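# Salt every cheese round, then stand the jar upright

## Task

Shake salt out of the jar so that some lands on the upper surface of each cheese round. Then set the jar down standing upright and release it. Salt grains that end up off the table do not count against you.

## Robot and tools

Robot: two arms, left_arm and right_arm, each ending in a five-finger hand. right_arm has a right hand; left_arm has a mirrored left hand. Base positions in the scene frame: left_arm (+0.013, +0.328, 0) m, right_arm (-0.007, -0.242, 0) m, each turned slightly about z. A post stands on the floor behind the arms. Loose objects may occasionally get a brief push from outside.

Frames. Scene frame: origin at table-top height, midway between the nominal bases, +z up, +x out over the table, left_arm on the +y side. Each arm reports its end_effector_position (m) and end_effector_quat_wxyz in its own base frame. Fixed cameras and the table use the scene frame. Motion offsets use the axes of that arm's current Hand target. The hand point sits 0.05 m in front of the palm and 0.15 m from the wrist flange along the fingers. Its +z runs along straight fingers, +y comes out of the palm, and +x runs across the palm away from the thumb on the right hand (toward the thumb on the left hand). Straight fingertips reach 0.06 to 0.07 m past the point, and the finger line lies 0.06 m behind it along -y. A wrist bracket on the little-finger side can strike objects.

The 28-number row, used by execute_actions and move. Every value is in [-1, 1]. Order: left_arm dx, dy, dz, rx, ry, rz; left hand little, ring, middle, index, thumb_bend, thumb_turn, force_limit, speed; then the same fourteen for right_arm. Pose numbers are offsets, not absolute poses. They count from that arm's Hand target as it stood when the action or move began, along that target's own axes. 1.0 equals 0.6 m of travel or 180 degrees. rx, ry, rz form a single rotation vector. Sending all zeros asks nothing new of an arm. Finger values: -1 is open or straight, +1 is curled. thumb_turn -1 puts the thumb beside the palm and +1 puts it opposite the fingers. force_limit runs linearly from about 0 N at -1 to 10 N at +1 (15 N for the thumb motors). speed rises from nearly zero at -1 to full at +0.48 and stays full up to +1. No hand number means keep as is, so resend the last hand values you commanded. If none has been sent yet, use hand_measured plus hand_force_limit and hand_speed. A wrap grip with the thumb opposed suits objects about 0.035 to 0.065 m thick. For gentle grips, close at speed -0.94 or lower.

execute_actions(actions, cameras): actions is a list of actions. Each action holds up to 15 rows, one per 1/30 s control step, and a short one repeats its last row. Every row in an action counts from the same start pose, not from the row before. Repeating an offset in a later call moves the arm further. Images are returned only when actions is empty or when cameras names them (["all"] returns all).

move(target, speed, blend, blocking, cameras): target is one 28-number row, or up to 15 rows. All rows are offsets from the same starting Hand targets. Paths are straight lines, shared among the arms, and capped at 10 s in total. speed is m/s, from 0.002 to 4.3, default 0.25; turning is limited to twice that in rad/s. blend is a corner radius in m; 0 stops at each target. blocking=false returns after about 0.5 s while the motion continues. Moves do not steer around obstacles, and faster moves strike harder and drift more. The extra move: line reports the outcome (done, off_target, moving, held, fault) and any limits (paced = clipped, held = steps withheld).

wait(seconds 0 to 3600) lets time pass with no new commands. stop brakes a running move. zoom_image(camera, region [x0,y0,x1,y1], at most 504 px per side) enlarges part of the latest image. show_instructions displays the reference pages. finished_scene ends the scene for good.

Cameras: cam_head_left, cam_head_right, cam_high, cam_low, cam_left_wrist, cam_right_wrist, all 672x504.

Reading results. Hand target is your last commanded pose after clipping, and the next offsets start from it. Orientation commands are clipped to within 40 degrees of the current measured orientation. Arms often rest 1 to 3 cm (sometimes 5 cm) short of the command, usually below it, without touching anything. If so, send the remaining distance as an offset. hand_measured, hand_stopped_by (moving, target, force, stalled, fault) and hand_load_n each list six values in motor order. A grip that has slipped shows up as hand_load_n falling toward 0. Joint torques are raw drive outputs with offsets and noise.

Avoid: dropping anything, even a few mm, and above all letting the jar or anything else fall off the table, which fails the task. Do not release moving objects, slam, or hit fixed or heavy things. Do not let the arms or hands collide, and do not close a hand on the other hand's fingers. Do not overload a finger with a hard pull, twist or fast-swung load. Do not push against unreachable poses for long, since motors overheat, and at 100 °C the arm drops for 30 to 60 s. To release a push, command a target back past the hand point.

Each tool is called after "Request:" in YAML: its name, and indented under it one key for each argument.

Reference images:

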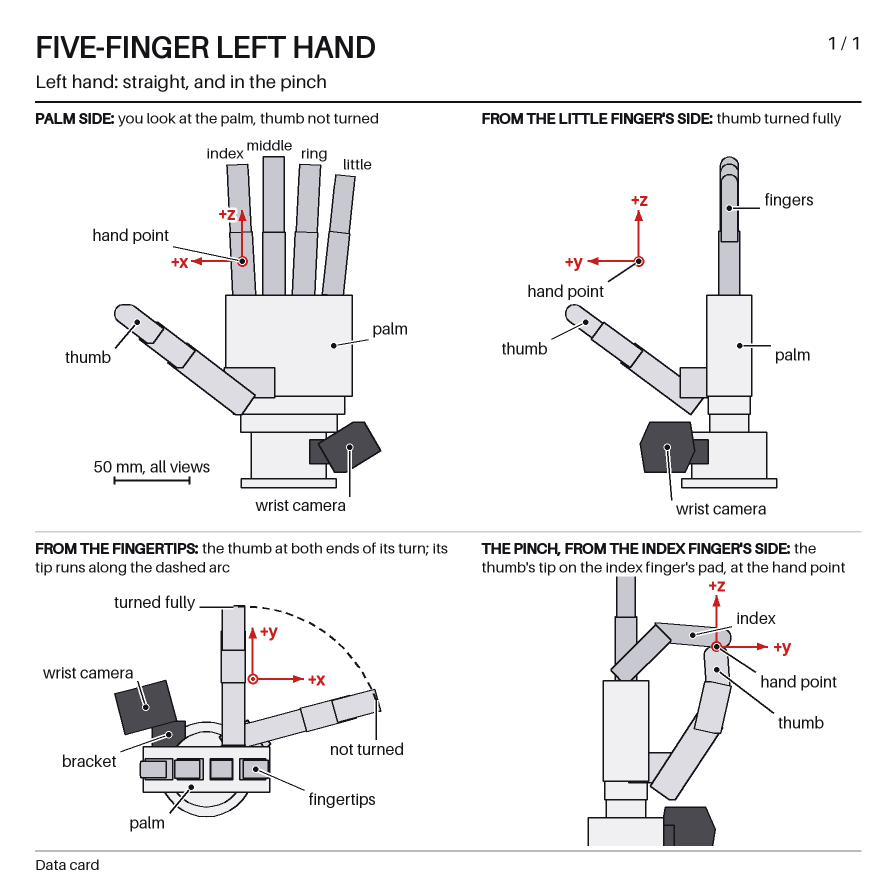

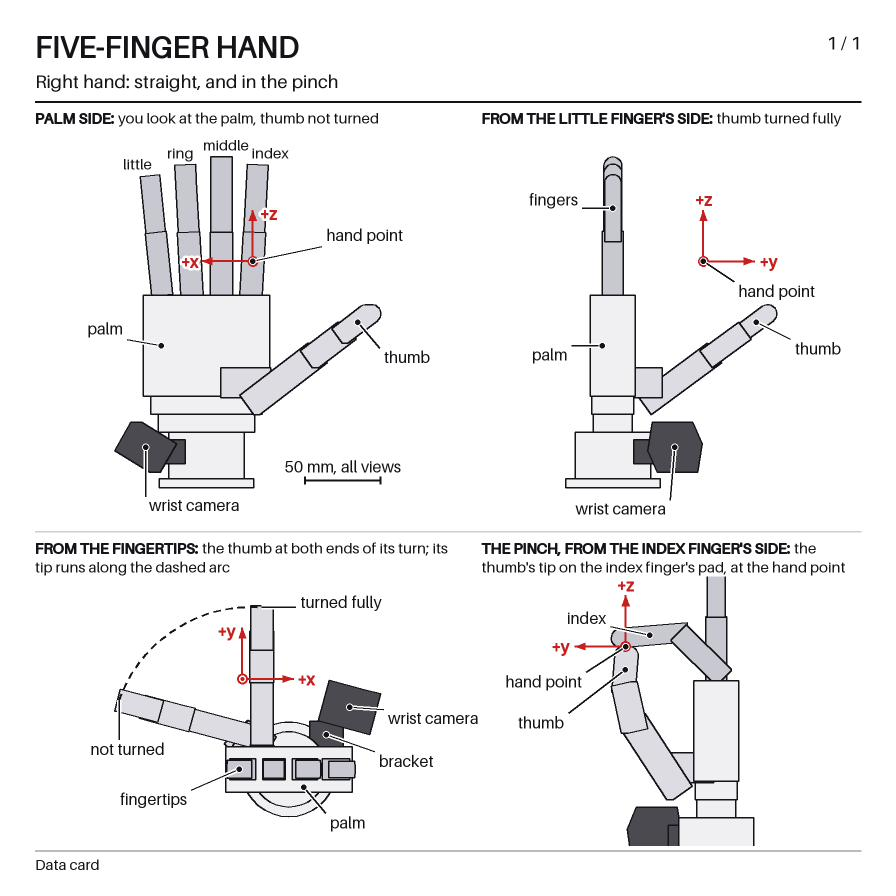

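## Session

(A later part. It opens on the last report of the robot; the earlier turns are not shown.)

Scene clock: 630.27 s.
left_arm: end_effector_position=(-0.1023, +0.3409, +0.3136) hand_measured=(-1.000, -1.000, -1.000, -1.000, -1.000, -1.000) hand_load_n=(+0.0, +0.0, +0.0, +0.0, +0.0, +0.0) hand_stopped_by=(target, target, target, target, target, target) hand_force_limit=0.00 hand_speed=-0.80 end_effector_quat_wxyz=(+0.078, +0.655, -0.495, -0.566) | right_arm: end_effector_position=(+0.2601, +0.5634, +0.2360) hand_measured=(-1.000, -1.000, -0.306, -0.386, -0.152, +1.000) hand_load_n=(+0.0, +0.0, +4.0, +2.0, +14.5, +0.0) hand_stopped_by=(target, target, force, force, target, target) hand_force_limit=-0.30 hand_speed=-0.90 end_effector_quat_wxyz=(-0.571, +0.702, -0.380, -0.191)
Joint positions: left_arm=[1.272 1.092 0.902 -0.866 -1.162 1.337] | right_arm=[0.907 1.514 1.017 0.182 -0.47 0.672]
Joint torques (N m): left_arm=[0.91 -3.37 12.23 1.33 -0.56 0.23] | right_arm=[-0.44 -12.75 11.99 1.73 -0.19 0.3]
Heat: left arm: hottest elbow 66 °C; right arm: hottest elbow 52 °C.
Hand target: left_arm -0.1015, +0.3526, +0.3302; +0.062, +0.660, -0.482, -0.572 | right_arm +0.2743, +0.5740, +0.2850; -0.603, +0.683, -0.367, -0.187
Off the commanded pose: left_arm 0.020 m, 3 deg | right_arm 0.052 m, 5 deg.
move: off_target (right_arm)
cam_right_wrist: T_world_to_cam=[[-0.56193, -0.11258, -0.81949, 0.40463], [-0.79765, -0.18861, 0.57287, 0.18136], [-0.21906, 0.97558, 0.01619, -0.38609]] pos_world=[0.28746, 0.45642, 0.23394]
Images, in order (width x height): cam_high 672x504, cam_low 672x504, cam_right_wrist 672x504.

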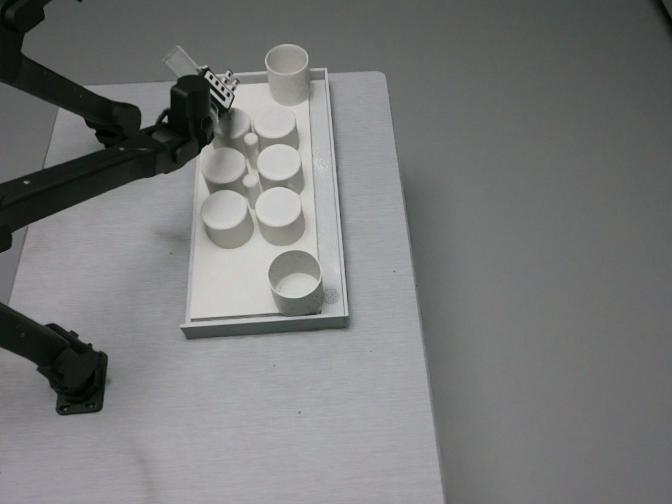

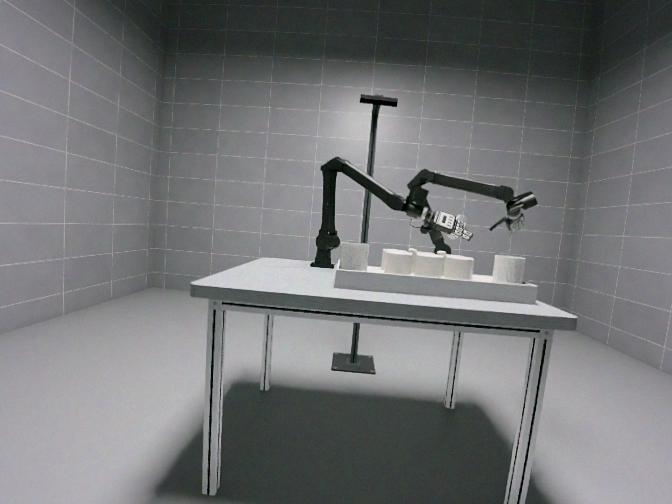

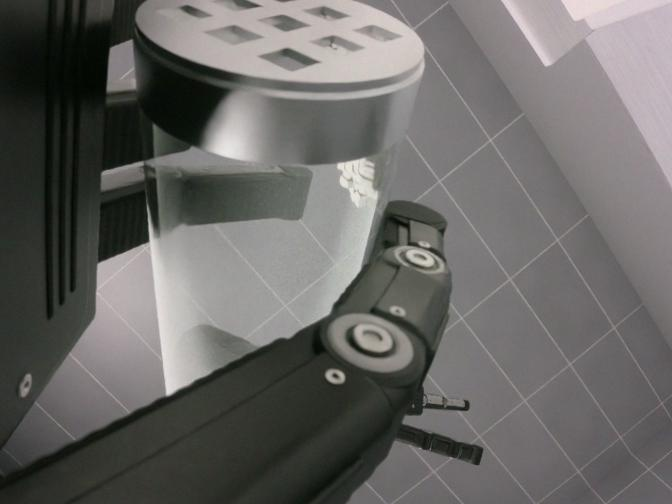

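Request:
execute_actions:
  actions:
    - [[0,0,0,0,0,0,-1,-1,-1,-1,-1,-1,0,-0.8,0,0,0,0,0,0.03,-1,-1,0.45,0.45,-0.15,1,-0.3,-0.9],[0,0,0,0,0,0,-1,-1,-1,-1,-1,-1,0,-0.8,0,0,0,0,0,0.03,-1,-1,0.45,0.45,-0.15,1,-0.3,-0.9],[0,0,0,0,0,0,-1,-1,-1,-1,-1,-1,0,-0.8,0,0,0,0,0,0.03,-1,-1,0.45,0.45,-0.15,1,-0.3,-0.9],[0,0,0,0,0,0,-1,-1,-1,-1,-1,-1,0,-0.8,0,0,0,0,0,-0.03,-1,-1,0.45,0.45,-0.15,1,-0.3,-0.9],[0,0,0,0,0,0,-1,-1,-1,-1,-1,-1,0,-0.8,0,0,0,0,0,-0.03,-1,-1,0.45,0.45,-0.15,1,-0.3,-0.9],[0,0,0,0,0,0,-1,-1,-1,-1,-1,-1,0,-0.8,0,0,0,0,0,-0.03,-1,-1,0.45,0.45,-0.15,1,-0.3,-0.9],[0,0,0,0,0,0,-1,-1,-1,-1,-1,-1,0,-0.8,0,0,0,0,0,0.03,-1,-1,0.45,0.45,-0.15,1,-0.3,-0.9],[0,0,0,0,0,0,-1,-1,-1,-1,-1,-1,0,-0.8,0,0,0,0,0,0.03,-1,-1,0.45,0.45,-0.15,1,-0.3,-0.9],[0,0,0,0,0,0,-1,-1,-1,-1,-1,-1,0,-0.8,0,0,0,0,0,0.03,-1,-1,0.45,0.45,-0.15,1,-0.3,-0.9],[0,0,0,0,0,0,-1,-1,-1,-1,-1,-1,0,-0.8,0,0,0,0,0,-0.03,-1,-1,0.45,0.45,-0.15,1,-0.3,-0.9],[0,0,0,0,0,0,-1,-1,-1,-1,-1,-1,0,-0.8,0,0,0,0,0,-0.03,-1,-1,0.45,0.45,-0.15,1,-0.3,-0.9],[0,0,0,0,0,0,-1,-1,-1,-1,-1,-1,0,-0.8,0,0,0,0,0,-0.03,-1,-1,0.45,0.45,-0.15,1,-0.3,-0.9],[0,0,0,0,0,0,-1,-1,-1,-1,-1,-1,0,-0.8,0,0,0,0,0,0,-1,-1,0.45,0.45,-0.15,1,-0.3,-0.9]]
  cameras: ["cam_right_wrist", "cam_high"]

Request:
zoom_image:
  camera: "cam_right_wrist"
  region: [120, 0, 460, 330]

Request:
zoom_image:
  camera: "cam_high"
  region: [190, 70, 270, 160]

Scene clock: 639.00 s.
left_arm: end_effector_position=(-0.1023, +0.3409, +0.3136) hand_measured=(-1.000, -1.000, -1.000, -1.000, -1.000, -1.000) hand_load_n=(+0.0, +0.0, +0.0, +0.0, +0.0, +0.0) hand_stopped_by=(target, target, target, target, target, target) hand_force_limit=0.00 hand_speed=-0.80 end_effector_quat_wxyz=(+0.078, +0.655, -0.495, -0.566) | right_arm: end_effector_position=(+0.2618, +0.5625, +0.2349) hand_measured=(-1.000, -1.000, -0.306, -0.386, -0.152, +1.000) hand_load_n=(+0.0, +0.0, +4.0, +2.0, +14.5, +0.0) hand_stopped_by=(target, target, force, force, target, target) hand_force_limit=-0.30 hand_speed=-0.90 end_effector_quat_wxyz=(-0.570, +0.703, -0.383, -0.189)
Joint positions: left_arm=[1.272 1.092 0.902 -0.866 -1.162 1.337] | right_arm=[0.904 1.514 1.017 0.178 -0.466 0.671]
Joint torques (N m): left_arm=[0.79 -3.72 12.19 1.2 -0.59 0.17] | right_arm=[-0.5 -12.98 11.84 1.95 -0.36 0.27]
Heat: left arm: hottest elbow 66 °C; right arm: hottest elbow 54 °C.
Hand target: left_arm -0.1015, +0.3526, +0.3302; +0.062, +0.660, -0.482, -0.572 | right_arm +0.2745, +0.5739, +0.2850; -0.603, +0.683, -0.367, -0.187
Off the commanded pose: left_arm 0.020 m, 3 deg | right_arm 0.053 m, 5 deg.
Step readings (end_effector_position of left_arm | right_arm):
0: (-0.1023, +0.3409, +0.3136) | (+0.2601, +0.5634, +0.2360)
1: (-0.1023, +0.3409, +0.3136) | (+0.2601, +0.5634, +0.2362)
2: (-0.1023, +0.3409, +0.3136) | (+0.2602, +0.5634, +0.2368)
4: (-0.1023, +0.3409, +0.3136) | (+0.2599, +0.5636, +0.2381)
8: (-0.1023, +0.3409, +0.3136) | (+0.2614, +0.5631, +0.2361)
15: (-0.1023, +0.3409, +0.3136) | (+0.2622, +0.5625, +0.2348)
cam_right_wrist: T_world_to_cam=[[-0.56392, -0.11305, -0.81806, 0.405], [-0.79771, -0.18174, 0.575, 0.17885], [-0.21368, 0.97683, 0.0123, -0.38599]] pos_world=[0.28858, 0.45534, 0.23323]
Images, in order (width x height): cam_high 672x504, cam_right_wrist 672x504.

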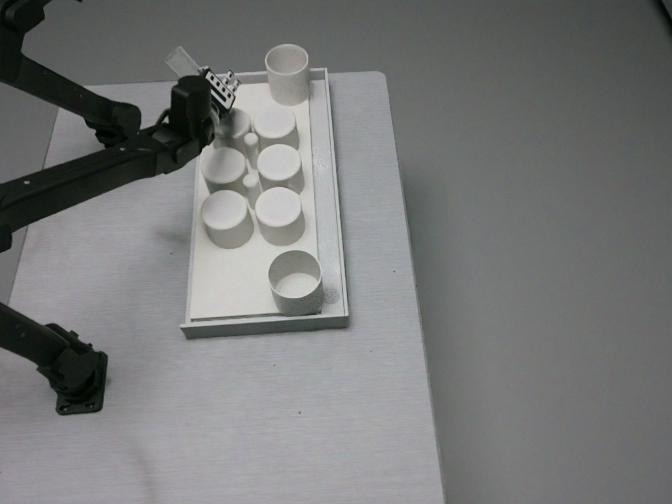

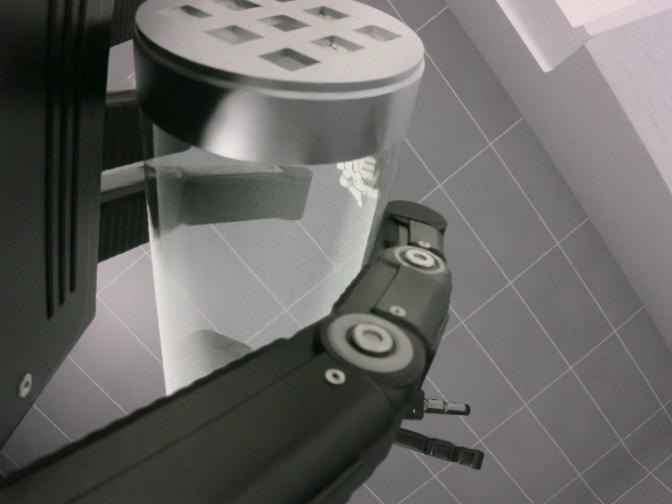

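Scaled by 1.482 from the camera's image (finer frame: 960x720).

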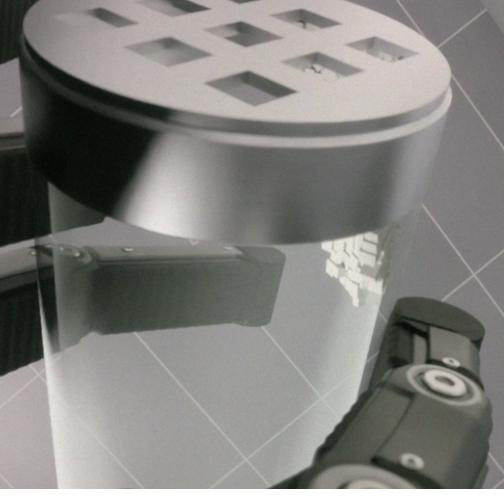

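Scaled by 5.600 from the camera's image (finer frame: 960x720).

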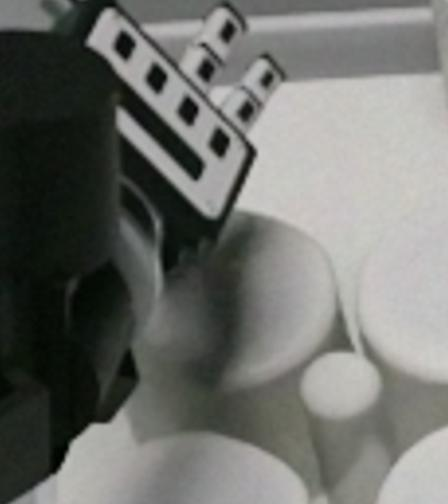

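Request:
move:
  target: [0,0,0,0,0,0,-1,-1,-1,-1,-1,-1,0,-0.8,-0.0195,-0.0282,-0.0017,0,0,0.0667,-1,-1,0.45,0.45,-0.15,1,-0.3,-0.9]
  speed: 0.15
  cameras: ["cam_right_wrist", "cam_high"]

Request:
zoom_image:
  camera: "cam_right_wrist"
  region: [120, 0, 460, 330]

Request:
zoom_image:
  camera: "cam_high"
  region: [190, 70, 270, 160]

Scene clock: 650.13 s.
left_arm: end_effector_position=(-0.1023, +0.3409, +0.3136) hand_measured=(-1.000, -1.000, -1.000, -1.000, -1.000, -1.000) hand_load_n=(+0.0, +0.0, +0.0, +0.0, +0.0, +0.0) hand_stopped_by=(target, target, target, target, target, target) hand_force_limit=0.00 hand_speed=-0.80 end_effector_quat_wxyz=(+0.078, +0.655, -0.495, -0.566) | right_arm: end_effector_position=(+0.2641, +0.5657, +0.2530) hand_measured=(-1.000, -1.000, -0.306, -0.386, -0.152, +1.000) hand_load_n=(+0.0, +0.0, +4.0, +2.0, +14.5, +0.0) hand_stopped_by=(target, target, force, force, target, target) hand_force_limit=-0.30 hand_speed=-0.90 end_effector_quat_wxyz=(-0.546, +0.659, -0.453, -0.249)
Joint positions: left_arm=[1.272 1.092 0.902 -0.866 -1.162 1.337] | right_arm=[0.895 1.514 1.031 0.163 -0.48 0.879]
Joint torques (N m): left_arm=[0.73 -2.96 12.27 1.4 -0.58 0.22] | right_arm=[0.03 -12.75 12.3 1.51 -0.27 0.37]
Heat: left arm: hottest elbow 67 °C; right arm: hottest elbow 57 °C.
Hand target: left_arm -0.1015, +0.3526, +0.3302; +0.062, +0.660, -0.482, -0.572 | right_arm +0.2787, +0.5763, +0.3050; -0.580, +0.641, -0.437, -0.249
Off the commanded pose: left_arm 0.020 m, 3 deg | right_arm 0.055 m, 5 deg.
move: off_target (right_arm)
cam_right_wrist: T_world_to_cam=[[-0.72012, -0.05054, -0.69201, 0.3955], [-0.67731, -0.16529, 0.71689, 0.09395], [-0.15062, 0.98495, 0.0848, -0.42846]] pos_world=[0.2839, 0.45753, 0.24267]
Images, in order (width x height): cam_high 672x504, cam_right_wrist 672x504.

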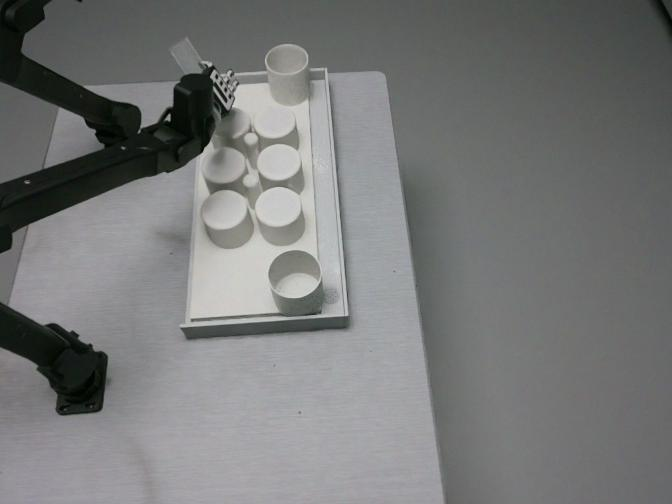

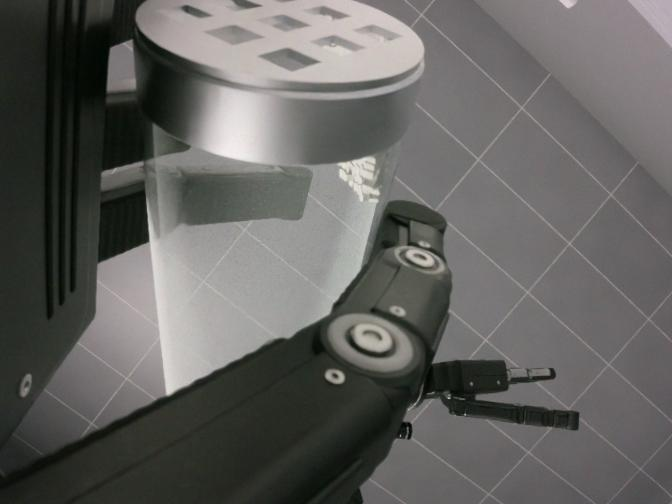

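Scaled by 1.482 from the camera's image (finer frame: 960x720).

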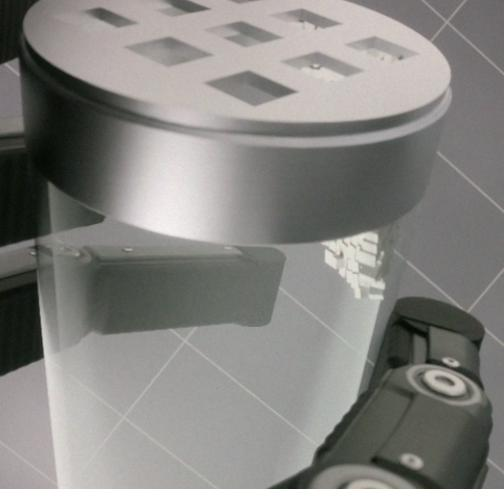

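Scaled by 5.600 from the camera's image (finer frame: 960x720).

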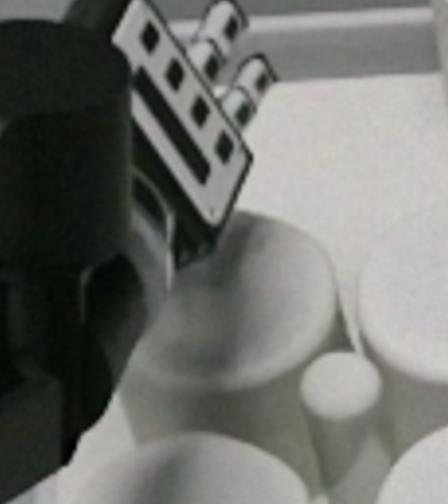

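Request:
execute_actions:
  actions:
    - [[0,0,0,0,0,0,-1,-1,-1,-1,-1,-1,0,-0.8,-0.0275,-0.0175,-0.0068,0,0,0.04,-1,-1,0.45,0.45,-0.15,1,-0.3,-0.9],[0,0,0,0,0,0,-1,-1,-1,-1,-1,-1,0,-0.8,-0.0275,-0.0175,-0.0068,0,0,0.04,-1,-1,0.45,0.45,-0.15,1,-0.3,-0.9],[0,0,0,0,0,0,-1,-1,-1,-1,-1,-1,0,-0.8,-0.0275,-0.0175,-0.0068,0,0,0.04,-1,-1,0.45,0.45,-0.15,1,-0.3,-0.9],[0,0,0,0,0,0,-1,-1,-1,-1,-1,-1,0,-0.8,0.0275,0.0175,0.0068,0,0,-0.04,-1,-1,0.45,0.45,-0.15,1,-0.3,-0.9],[0,0,0,0,0,0,-1,-1,-1,-1,-1,-1,0,-0.8,0.0275,0.0175,0.0068,0,0,-0.04,-1,-1,0.45,0.45,-0.15,1,-0.3,-0.9],[0,0,0,0,0,0,-1,-1,-1,-1,-1,-1,0,-0.8,0.0275,0.0175,0.0068,0,0,-0.04,-1,-1,0.45,0.45,-0.15,1,-0.3,-0.9],[0,0,0,0,0,0,-1,-1,-1,-1,-1,-1,0,-0.8,-0.0275,-0.0175,-0.0068,0,0,0.04,-1,-1,0.45,0.45,-0.15,1,-0.3,-0.9],[0,0,0,0,0,0,-1,-1,-1,-1,-1,-1,0,-0.8,-0.0275,-0.0175,-0.0068,0,0,0.04,-1,-1,0.45,0.45,-0.15,1,-0.3,-0.9],[0,0,0,0,0,0,-1,-1,-1,-1,-1,-1,0,-0.8,-0.0275,-0.0175,-0.0068,0,0,0.04,-1,-1,0.45,0.45,-0.15,1,-0.3,-0.9],[0,0,0,0,0,0,-1,-1,-1,-1,-1,-1,0,-0.8,0.0275,0.0175,0.0068,0,0,-0.04,-1,-1,0.45,0.45,-0.15,1,-0.3,-0.9],[0,0,0,0,0,0,-1,-1,-1,-1,-1,-1,0,-0.8,0.0275,0.0175,0.0068,0,0,-0.04,-1,-1,0.45,0.45,-0.15,1,-0.3,-0.9],[0,0,0,0,0,0,-1,-1,-1,-1,-1,-1,0,-0.8,0.0275,0.0175,0.0068,0,0,-0.04,-1,-1,0.45,0.45,-0.15,1,-0.3,-0.9],[0,0,0,0,0,0,-1,-1,-1,-1,-1,-1,0,-0.8,0,0,0,0,0,0,-1,-1,0.45,0.45,-0.15,1,-0.3,-0.9]]
  cameras: ["cam_right_wrist", "cam_high"]

Request:
zoom_image:
  camera: "cam_right_wrist"
  region: [250, 0, 450, 250]

Request:
zoom_image:
  camera: "cam_high"
  region: [190, 70, 270, 160]

Scene clock: 662.57 s.
left_arm: end_effector_position=(-0.1023, +0.3409, +0.3136) hand_measured=(-1.000, -1.000, -1.000, -1.000, -1.000, -1.000) hand_load_n=(+0.0, +0.0, -0.5, +0.0, +0.0, +0.0) hand_stopped_by=(target, target, target, target, target, target) hand_force_limit=0.00 hand_speed=-0.80 end_effector_quat_wxyz=(+0.078, +0.655, -0.495, -0.566) | right_arm: end_effector_position=(+0.2661, +0.5662, +0.2553) hand_measured=(-1.000, -1.000, -0.306, -0.386, -0.152, +1.000) hand_load_n=(+0.0, +0.0, +4.0, +2.0, +14.5, +0.0) hand_stopped_by=(target, target, force, force, target, target) hand_force_limit=-0.30 hand_speed=-0.90 end_effector_quat_wxyz=(-0.546, +0.659, -0.454, -0.248)
Joint positions: left_arm=[1.272 1.092 0.902 -0.866 -1.162 1.337] | right_arm=[0.893 1.513 1.038 0.154 -0.479 0.878]
Joint torques (N m): left_arm=[0.44 -3.08 12.22 1.24 -0.59 0.23] | right_arm=[-0.44 -12.75 11.93 1.98 -0.34 0.32]
Heat: left arm: hottest elbow 67 °C; right arm: hottest elbow 60 °C.
Hand target: left_arm -0.1015, +0.3526, +0.3302; +0.062, +0.660, -0.482, -0.572 | right_arm +0.2787, +0.5763, +0.3051; -0.580, +0.641, -0.437, -0.249
Off the commanded pose: left_arm 0.020 m, 3 deg | right_arm 0.052 m, 5 deg.
Step readings (end_effector_position of left_arm | right_arm):
0: (-0.1023, +0.3409, +0.3136) | (+0.2641, +0.5657, +0.2530)
1: (-0.1023, +0.3409, +0.3136) | (+0.2641, +0.5658, +0.2532)
2: (-0.1023, +0.3409, +0.3136) | (+0.2640, +0.5658, +0.2538)
4: (-0.1023, +0.3409, +0.3136) | (+0.2642, +0.5660, +0.2554)
8: (-0.1023, +0.3409, +0.3136) | (+0.2663, +0.5660, +0.2543)
15: (-0.1023, +0.3409, +0.3136) | (+0.2667, +0.5661, +0.2545)
cam_right_wrist: T_world_to_cam=[[-0.72001, -0.04892, -0.69224, 0.39762], [-0.6781, -0.16246, 0.71679, 0.09221], [-0.14753, 0.9855, 0.0838, -0.42974]] pos_world=[0.28542, 0.45794, 0.24516]
Images, in order (width x height): cam_high 672x504, cam_right_wrist 672x504.

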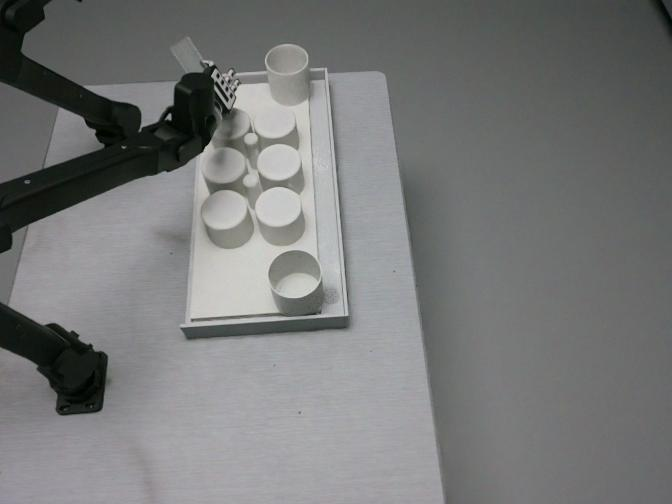

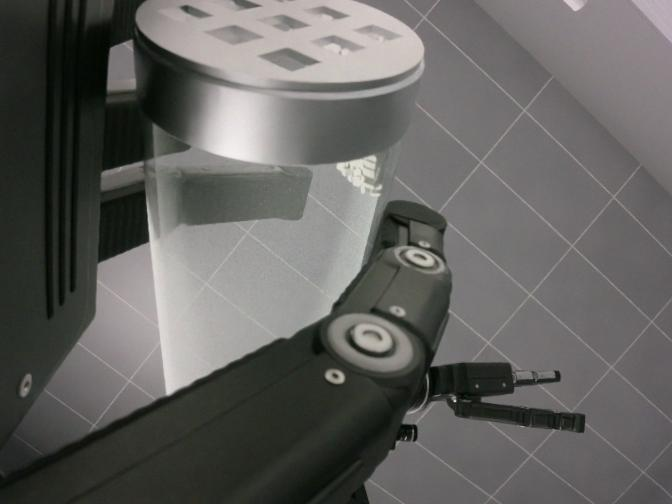

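Scaled by 2.016 from the camera's image (finer frame: 960x720).

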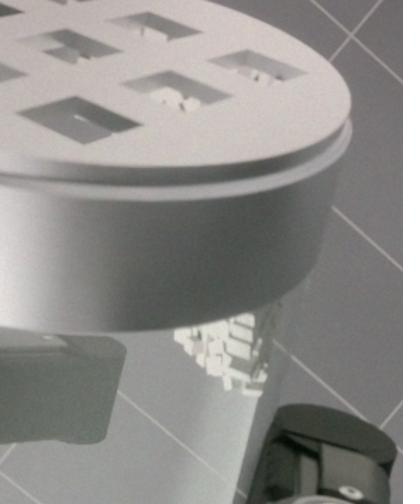

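Scaled by 5.600 from the camera's image (finer frame: 960x720).

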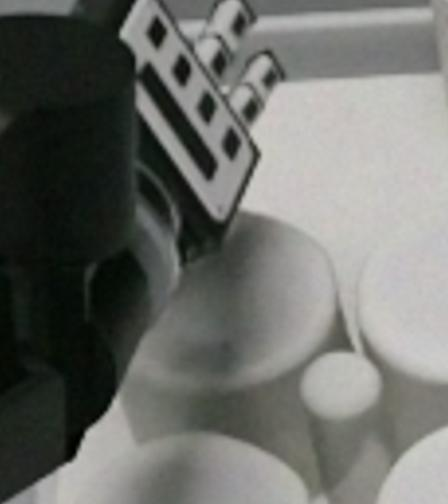

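Request:
move:
  target:
    - [0,0,0,0,0,0,-1,-1,-1,-1,-1,-1,0,-0.8,-0.0138,-0.0088,-0.0034,0,0,-0.5,-1,-1,0.45,0.45,-0.15,1,-0.3,-0.9]
    - [0,0,0,0,0,0,-1,-1,-1,-1,-1,-1,0,-0.8,-0.0695,0.0465,-0.3057,0,0,-0.65,-1,-1,0.45,0.45,-0.15,1,-0.3,-0.9]
  speed: [0.4, 0.25]
  cameras: ["cam_right_wrist", "cam_high"]

Scene clock: 693.47 s.
left_arm: end_effector_position=(-0.1023, +0.3409, +0.3136) hand_measured=(-1.000, -1.000, -1.000, -1.000, -1.000, -1.000) hand_load_n=(+0.0, +0.0, +0.0, +0.0, +0.0, +0.0) hand_stopped_by=(target, target, target, target, target, target) hand_force_limit=0.00 hand_speed=-0.80 end_effector_quat_wxyz=(+0.078, +0.655, -0.495, -0.566) | right_arm: end_effector_position=(+0.2034, +0.4116, +0.3599) hand_measured=(-1.000, -1.000, -0.306, -0.386, -0.152, +1.000) hand_load_n=(+0.0, +0.0, +3.0, +3.0, +14.5, +0.0) hand_stopped_by=(target, target, force, force, target, target) hand_force_limit=-0.30 hand_speed=-0.90 end_effector_quat_wxyz=(-0.516, +0.711, +0.311, +0.362)
Joint positions: left_arm=[1.272 1.092 0.902 -0.866 -1.162 1.337] | right_arm=[1.072 0.853 0.884 -0.248 -0.292 -1.088]
Joint torques (N m): left_arm=[0.97 -3.08 12.07 1.32 -0.6 0.23] | right_arm=[1.32 -3.14 8.35 1.84 -0.03 -0.07]
Heat: left arm: hottest elbow 67 °C; right arm: hottest elbow 69 °C.
Hand target: left_arm -0.1015, +0.3526, +0.3302; +0.062, +0.660, -0.482, -0.572 | right_arm +0.2002, +0.4128, +0.3619; -0.516, +0.707, +0.318, +0.364
Off the commanded pose: left_arm 0.020 m, 3 deg | right_arm 0.004 m, 1 deg.
move: done
cam_right_wrist: T_world_to_cam=[[0.93182, -0.2228, -0.28647, 0.00693], [-0.36291, -0.57329, -0.7346, 0.57697], [-0.00056, 0.78848, -0.61506, 0.00732]] pos_world=[0.20294, 0.32654, 0.43033]
Images, in order (width x height): cam_high 672x504, cam_right_wrist 672x504.

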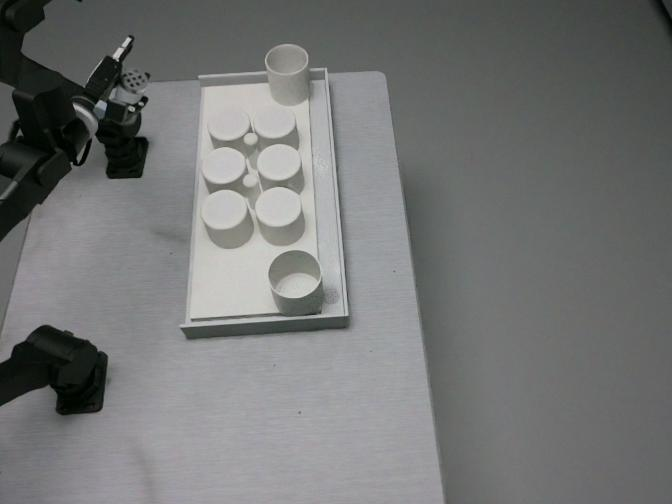

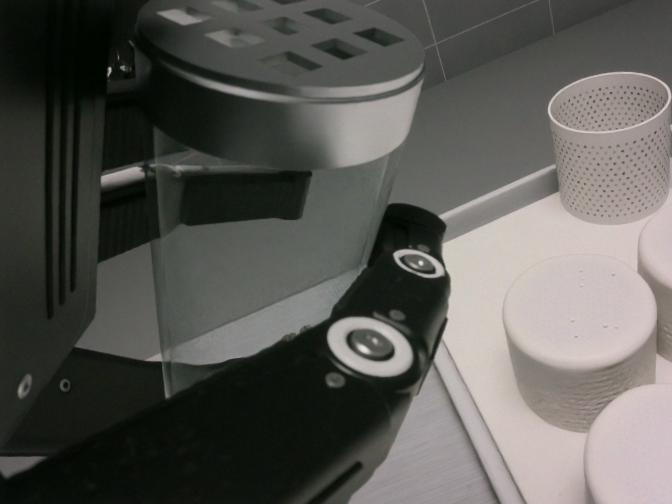

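Good view. Let me zoom on the R1 top.

Request:
zoom_image:
  camera: "cam_right_wrist"
  region: [490, 240, 670, 380]

Request:
zoom_image:
  camera: "cam_high"
  region: [190, 90, 310, 200]

Scaled by 2.800 from the camera's image (finer frame: 960x720).

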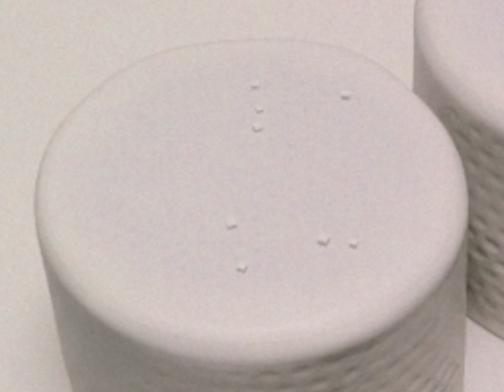

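Scaled by 4.200 from the camera's image (finer frame: 960x720).

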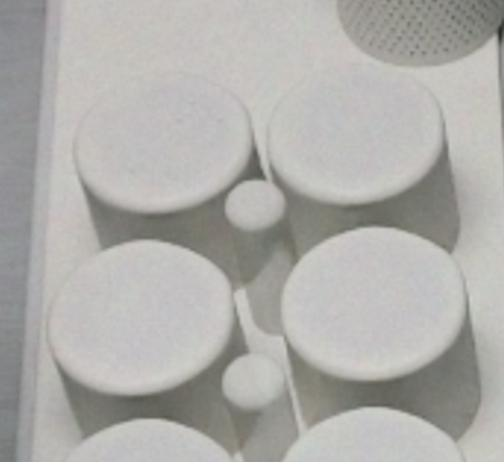

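Request:
move:
  target:
    - [0,0,0,0,0,0,-1,-1,-1,-1,-1,-1,0,-0.8,-0.0717,0.1105,0.2945,0,0,0.25,-1,-1,0.45,0.45,-0.15,1,-0.3,-0.9]
    - [0,0,0,0,0,0,-1,-1,-1,-1,-1,-1,0,-0.8,-0.0717,0.1105,0.2945,0,0,0.6667,-1,-1,0.45,0.45,-0.15,1,-0.3,-0.9]
  speed: [0.2, 0.4]
  cameras: ["cam_right_wrist"]

Scene clock: 715.47 s.
left_arm: end_effector_position=(-0.1023, +0.3409, +0.3136) hand_measured=(-1.000, -1.000, -1.000, -1.000, -1.000, -1.000) hand_load_n=(+0.0, +0.0, +0.0, +0.0, +0.0, +0.0) hand_stopped_by=(target, target, target, target, target, target) hand_force_limit=0.00 hand_speed=-0.80 end_effector_quat_wxyz=(+0.078, +0.655, -0.495, -0.566) | right_arm: end_effector_position=(+0.2463, +0.5406, +0.2112) hand_measured=(-1.000, -1.000, -0.306, -0.386, -0.152, +1.000) hand_load_n=(+0.0, +0.0, +4.0, +2.5, +14.5, +0.0) hand_stopped_by=(target, target, force, force, target, target) hand_force_limit=-0.30 hand_speed=-0.90 end_effector_quat_wxyz=(-0.586, +0.802, +0.011, +0.109)
Joint positions: left_arm=[1.272 1.092 0.902 -0.866 -1.162 1.337] | right_arm=[1.007 1.402 0.962 0.125 -0.376 -0.318]
Joint velocities: left_arm=[within noise] | right_arm=[-0.044 0.005 -0.012 0.007 -0.125 0.359]
Joint torques (N m): left_arm=[0.91 -3.43 12.21 1.47 -0.55 0.21] | right_arm=[-0.32 -9.23 12.9 2.82 -0.27 0.25]
Heat: left arm: hottest elbow 68 °C; right arm: hottest elbow 62 °C.
Hand target: left_arm -0.1015, +0.3526, +0.3302; +0.062, +0.660, -0.482, -0.572 | right_arm +0.2650, +0.5618, +0.2570; -0.623, +0.775, -0.024, +0.101 (not the last commanded pose)
Off the commanded pose: left_arm 0.020 m, 3 deg | right_arm 0.054 m, 72 deg.
move: unfinished (the simulator was too slow to fit another step into this call; the move has ended); path passed 1 of 2 targets
cam_right_wrist: T_world_to_cam=[[0.39147, -0.30476, -0.86826, 0.25327], [-0.87268, -0.42224, -0.24526, 0.49781], [-0.29186, 0.85372, -0.43125, -0.18821]] pos_world=[0.28035, 0.44806, 0.26084]

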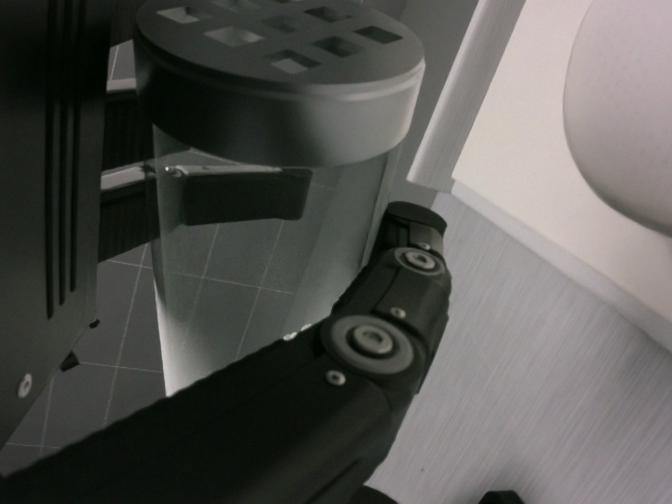

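Request:
move:
  target: [0,0,0,0,0,0,-1,-1,-1,-1,-1,-1,0,-0.8,0.0245,-0.0808,0.0085,0,0,0.3745,-1,-1,0.45,0.45,-0.15,1,-0.3,-0.9]
  speed: 0.3
  cameras: ["cam_right_wrist"]

Scene clock: 723.43 s.
left_arm: end_effector_position=(-0.1023, +0.3409, +0.3136) hand_measured=(-1.000, -1.000, -1.000, -1.000, -1.000, -1.000) hand_load_n=(+0.0, +0.0, +0.0, +0.0, +0.0, +0.0) hand_stopped_by=(target, target, target, target, target, target) hand_force_limit=0.00 hand_speed=-0.80 end_effector_quat_wxyz=(+0.078, +0.655, -0.495, -0.566) | right_arm: end_effector_position=(+0.2597, +0.5608, +0.2679) hand_measured=(-1.000, -1.000, -0.306, -0.386, -0.152, +1.000) hand_load_n=(+0.0, +0.0, +4.0, +2.0, +14.5, +0.0) hand_stopped_by=(target, target, force, force, target, target) hand_force_limit=-0.30 hand_speed=-0.90 end_effector_quat_wxyz=(-0.544, +0.648, -0.464, -0.261)
Joint positions: left_arm=[1.272 1.092 0.902 -0.866 -1.162 1.337] | right_arm=[0.895 1.481 1.025 0.145 -0.482 0.921]
Joint torques (N m): left_arm=[1.03 -3.49 12.21 1.31 -0.62 0.24] | right_arm=[-0.21 -10.52 12.1 2.76 -0.14 0.36]
Heat: left arm: hottest elbow 68 °C; right arm: hottest elbow 63 °C.
Hand target: left_arm -0.1015, +0.3526, +0.3302; +0.062, +0.660, -0.482, -0.572 | right_arm +0.2761, +0.5750, +0.3046; -0.575, +0.632, -0.450, -0.261
Off the commanded pose: left_arm 0.020 m, 3 deg | right_arm 0.043 m, 4 deg.
move: off_target (right_arm)
cam_right_wrist: T_world_to_cam=[[-0.74425, -0.03294, -0.66709, 0.39211], [-0.65378, -0.16836, 0.73772, 0.06934], [-0.13662, 0.98517, 0.10377, -0.43449]] pos_world=[0.2778, 0.45264, 0.2555]

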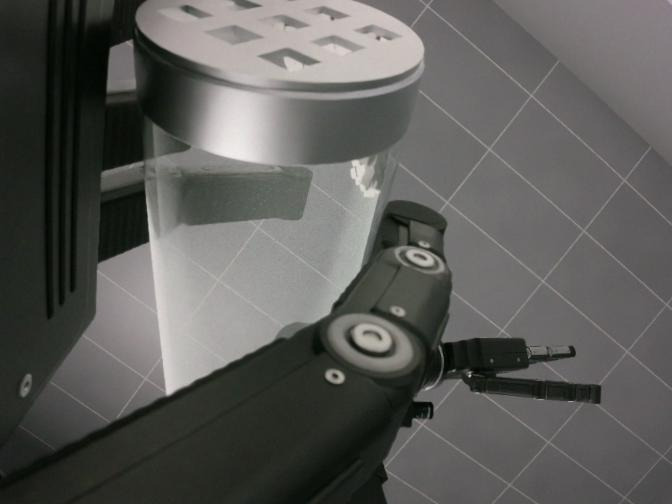

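Request:
execute_actions:
  actions:
    - [[0,0,0,0,0,0,-1,-1,-1,-1,-1,-1,0,-0.8,-0.0275,-0.0175,-0.0068,0,0,0.04,-1,-1,0.45,0.45,-0.15,1,-0.3,-0.9],[0,0,0,0,0,0,-1,-1,-1,-1,-1,-1,0,-0.8,-0.0275,-0.0175,-0.0068,0,0,0.04,-1,-1,0.45,0.45,-0.15,1,-0.3,-0.9],[0,0,0,0,0,0,-1,-1,-1,-1,-1,-1,0,-0.8,-0.0275,-0.0175,-0.0068,0,0,0.04,-1,-1,0.45,0.45,-0.15,1,-0.3,-0.9],[0,0,0,0,0,0,-1,-1,-1,-1,-1,-1,0,-0.8,0.0275,0.0175,0.0068,0,0,-0.04,-1,-1,0.45,0.45,-0.15,1,-0.3,-0.9],[0,0,0,0,0,0,-1,-1,-1,-1,-1,-1,0,-0.8,0.0275,0.0175,0.0068,0,0,-0.04,-1,-1,0.45,0.45,-0.15,1,-0.3,-0.9],[0,0,0,0,0,0,-1,-1,-1,-1,-1,-1,0,-0.8,0.0275,0.0175,0.0068,0,0,-0.04,-1,-1,0.45,0.45,-0.15,1,-0.3,-0.9],[0,0,0,0,0,0,-1,-1,-1,-1,-1,-1,0,-0.8,-0.0275,-0.0175,-0.0068,0,0,0.04,-1,-1,0.45,0.45,-0.15,1,-0.3,-0.9],[0,0,0,0,0,0,-1,-1,-1,-1,-1,-1,0,-0.8,-0.0275,-0.0175,-0.0068,0,0,0.04,-1,-1,0.45,0.45,-0.15,1,-0.3,-0.9],[0,0,0,0,0,0,-1,-1,-1,-1,-1,-1,0,-0.8,-0.0275,-0.0175,-0.0068,0,0,0.04,-1,-1,0.45,0.45,-0.15,1,-0.3,-0.9],[0,0,0,0,0,0,-1,-1,-1,-1,-1,-1,0,-0.8,0.0275,0.0175,0.0068,0,0,-0.04,-1,-1,0.45,0.45,-0.15,1,-0.3,-0.9],[0,0,0,0,0,0,-1,-1,-1,-1,-1,-1,0,-0.8,0.0275,0.0175,0.0068,0,0,-0.04,-1,-1,0.45,0.45,-0.15,1,-0.3,-0.9],[0,0,0,0,0,0,-1,-1,-1,-1,-1,-1,0,-0.8,0.0275,0.0175,0.0068,0,0,-0.04,-1,-1,0.45,0.45,-0.15,1,-0.3,-0.9],[0,0,0,0,0,0,-1,-1,-1,-1,-1,-1,0,-0.8,0,0,0,0,0,0,-1,-1,0.45,0.45,-0.15,1,-0.3,-0.9]]
    - [[0,0,0,0,0,0,-1,-1,-1,-1,-1,-1,0,-0.8,-0.0275,-0.0175,-0.0068,0,0,0.04,-1,-1,0.45,0.45,-0.15,1,-0.3,-0.9],[0,0,0,0,0,0,-1,-1,-1,-1,-1,-1,0,-0.8,-0.0275,-0.0175,-0.0068,0,0,0.04,-1,-1,0.45,0.45,-0.15,1,-0.3,-0.9],[0,0,0,0,0,0,-1,-1,-1,-1,-1,-1,0,-0.8,-0.0275,-0.0175,-0.0068,0,0,0.04,-1,-1,0.45,0.45,-0.15,1,-0.3,-0.9],[0,0,0,0,0,0,-1,-1,-1,-1,-1,-1,0,-0.8,0.0275,0.0175,0.0068,0,0,-0.04,-1,-1,0.45,0.45,-0.15,1,-0.3,-0.9],[0,0,0,0,0,0,-1,-1,-1,-1,-1,-1,0,-0.8,0.0275,0.0175,0.0068,0,0,-0.04,-1,-1,0.45,0.45,-0.15,1,-0.3,-0.9],[0,0,0,0,0,0,-1,-1,-1,-1,-1,-1,0,-0.8,0.0275,0.0175,0.0068,0,0,-0.04,-1,-1,0.45,0.45,-0.15,1,-0.3,-0.9],[0,0,0,0,0,0,-1,-1,-1,-1,-1,-1,0,-0.8,-0.0275,-0.0175,-0.0068,0,0,0.04,-1,-1,0.45,0.45,-0.15,1,-0.3,-0.9],[0,0,0,0,0,0,-1,-1,-1,-1,-1,-1,0,-0.8,-0.0275,-0.0175,-0.0068,0,0,0.04,-1,-1,0.45,0.45,-0.15,1,-0.3,-0.9],[0,0,0,0,0,0,-1,-1,-1,-1,-1,-1,0,-0.8,-0.0275,-0.0175,-0.0068,0,0,0.04,-1,-1,0.45,0.45,-0.15,1,-0.3,-0.9],[0,0,0,0,0,0,-1,-1,-1,-1,-1,-1,0,-0.8,0.0275,0.0175,0.0068,0,0,-0.04,-1,-1,0.45,0.45,-0.15,1,-0.3,-0.9],[0,0,0,0,0,0,-1,-1,-1,-1,-1,-1,0,-0.8,0.0275,0.0175,0.0068,0,0,-0.04,-1,-1,0.45,0.45,-0.15,1,-0.3,-0.9],[0,0,0,0,0,0,-1,-1,-1,-1,-1,-1,0,-0.8,0.0275,0.0175,0.0068,0,0,-0.04,-1,-1,0.45,0.45,-0.15,1,-0.3,-0.9],[0,0,0,0,0,0,-1,-1,-1,-1,-1,-1,0,-0.8,0,0,0,0,0,0,-1,-1,0.45,0.45,-0.15,1,-0.3,-0.9]]
  cameras: ["cam_right_wrist"]

Request:
zoom_image:
  camera: "cam_right_wrist"
  region: [250, 0, 450, 250]

Scene clock: 736.30 s.
left_arm: end_effector_position=(-0.1023, +0.3409, +0.3136) hand_measured=(-1.000, -1.000, -1.000, -1.000, -1.000, -1.000) hand_load_n=(+0.0, +0.5, +0.0, +0.0, +0.5, +0.0) hand_stopped_by=(target, target, target, target, target, target) hand_force_limit=0.00 hand_speed=-0.80 end_effector_quat_wxyz=(+0.078, +0.655, -0.495, -0.566) | right_arm: end_effector_position=(+0.2638, +0.5638, +0.2671) hand_measured=(-1.000, -1.000, -0.306, -0.386, -0.152, +1.000) hand_load_n=(+0.0, +0.0, +4.0, +2.0, +14.5, +0.0) hand_stopped_by=(target, target, force, force, target, target) hand_force_limit=-0.30 hand_speed=-0.90 end_effector_quat_wxyz=(-0.549, +0.646, -0.463, -0.259)
Joint positions: left_arm=[1.272 1.092 0.902 -0.866 -1.162 1.337] | right_arm=[0.893 1.493 1.029 0.163 -0.477 0.921]
Joint torques (N m): left_arm=[0.67 -3.37 12.07 1.37 -0.57 0.21] | right_arm=[-0.32 -10.87 11.82 2 -0.34 0.25]
Heat: left arm: hottest elbow 68 °C; right arm: hottest elbow 64 °C.
Hand target: left_arm -0.1015, +0.3526, +0.3302; +0.062, +0.660, -0.482, -0.572 | right_arm +0.2761, +0.5750, +0.3048; -0.575, +0.631, -0.450, -0.262
Off the commanded pose: left_arm 0.020 m, 3 deg | right_arm 0.041 m, 4 deg.
Step readings (end_effector_position of left_arm | right_arm):
0: (-0.1023, +0.3409, +0.3136) | (+0.2597, +0.5609, +0.2680)
1: (-0.1023, +0.3409, +0.3136) | (+0.2597, +0.5609, +0.2682)
2: (-0.1023, +0.3409, +0.3136) | (+0.2597, +0.5611, +0.2689)
4: (-0.1023, +0.3409, +0.3136) | (+0.2603, +0.5614, +0.2711)
8: (-0.1023, +0.3409, +0.3136) | (+0.2631, +0.5624, +0.2691)
15: (-0.1023, +0.3409, +0.3136) | (+0.2637, +0.5629, +0.2665)
16: (-0.1023, +0.3409, +0.3136) | (+0.2635, +0.5629, +0.2667)
17: (-0.1023, +0.3409, +0.3136) | (+0.2628, +0.5630, +0.2675)
19: (-0.1023, +0.3409, +0.3136) | (+0.2621, +0.5634, +0.2689)
23: (-0.1023, +0.3409, +0.3136) | (+0.2642, +0.5636, +0.2673)
30: (-0.1023, +0.3409, +0.3136) | (+0.2643, +0.5636, +0.2662)
cam_right_wrist: T_world_to_cam=[[-0.73884, -0.02322, -0.67348, 0.3895], [-0.66088, -0.17035, 0.7309, 0.07799], [-0.1317, 0.98511, 0.11052, -0.43976]] pos_world=[0.28141, 0.45554, 0.25392]

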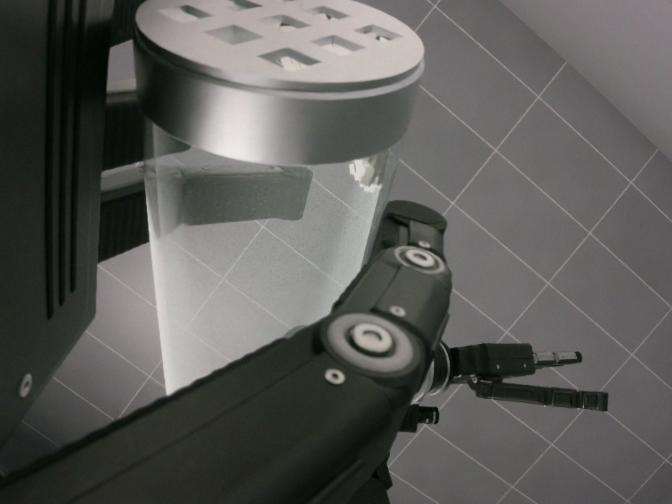

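Scaled by 2.016 from the camera's image (finer frame: 960x720).

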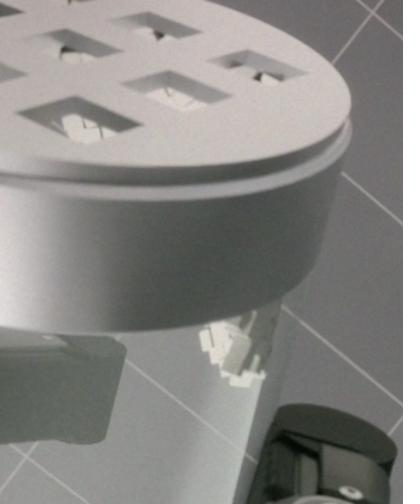

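Request:
move:
  target:
    - [0,0,0,0,0,0,-1,-1,-1,-1,-1,-1,0,-0.8,0.0792,-0.1590,0.0122,0,0,-0.25,-1,-1,0.45,0.45,-0.15,1,-0.3,-0.9]
    - [0,0,0,0,0,0,-1,-1,-1,-1,-1,-1,0,-0.8,0.0792,-0.1590,0.0122,0,0,0,-1,-1,0.45,0.45,-0.15,1,-0.3,-0.9]
  speed: [0.35, 0.35]
  blend: [0.02, 0]
  cameras: ["cam_right_wrist", "cam_high"]

Scene clock: 741.83 s.
left_arm: end_effector_position=(-0.1023, +0.3409, +0.3136) hand_measured=(-1.000, -1.000, -1.000, -1.000, -1.000, -1.000) hand_load_n=(+0.0, +0.0, +0.0, +0.0, +0.0, +0.0) hand_stopped_by=(target, target, target, target, target, target) hand_force_limit=0.00 hand_speed=-0.80 end_effector_quat_wxyz=(+0.078, +0.655, -0.495, -0.566) | right_arm: end_effector_position=(+0.3731, +0.5618, +0.2984) hand_measured=(-1.000, -1.000, -0.306, -0.386, -0.152, +1.000) hand_load_n=(+0.0, +0.0, +4.0, +2.0, +14.5, +0.0) hand_stopped_by=(target, target, force, force, target, target) hand_force_limit=-0.30 hand_speed=-0.90 end_effector_quat_wxyz=(-0.563, +0.643, -0.449, -0.259)
Joint positions: left_arm=[1.272 1.092 0.902 -0.866 -1.162 1.337] | right_arm=[0.732 1.645 1.284 0.069 -0.64 0.863]
Joint torques (N m): left_arm=[0.62 -2.84 12.3 1.32 -0.56 0.21] | right_arm=[-1.14 -13.1 8.69 2.7 -0.22 0.31]
Heat: left arm: hottest elbow 68 °C; right arm: hottest elbow 65 °C.
Hand target: left_arm -0.1015, +0.3526, +0.3302; +0.062, +0.660, -0.482, -0.572 | right_arm +0.3822, +0.5632, +0.3098; -0.575, +0.632, -0.450, -0.261
Off the commanded pose: left_arm 0.020 m, 3 deg | right_arm 0.015 m, 2 deg.
move: unfinished (the simulator was too slow to fit another step into this call; the move has ended)
cam_right_wrist: T_world_to_cam=[[-0.72055, -0.01004, -0.69333, 0.48304], [-0.67832, -0.19721, 0.70781, 0.15554], [-0.14384, 0.98031, 0.13529, -0.42706]] pos_world=[0.39213, 0.45418, 0.28259]
Images, in order (width x height): cam_high 672x504, cam_right_wrist 672x504.

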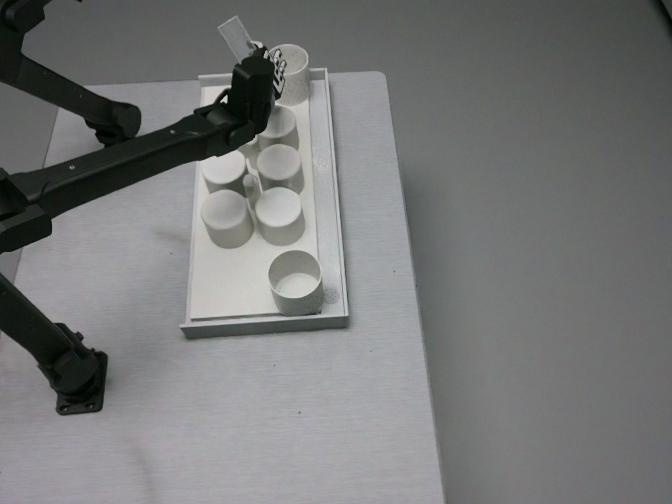

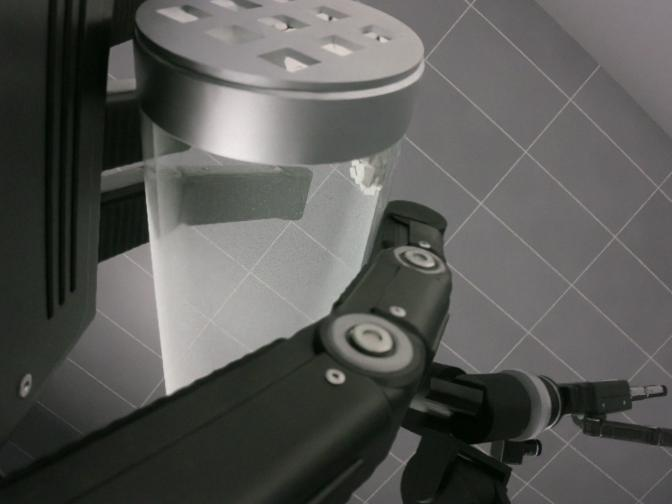

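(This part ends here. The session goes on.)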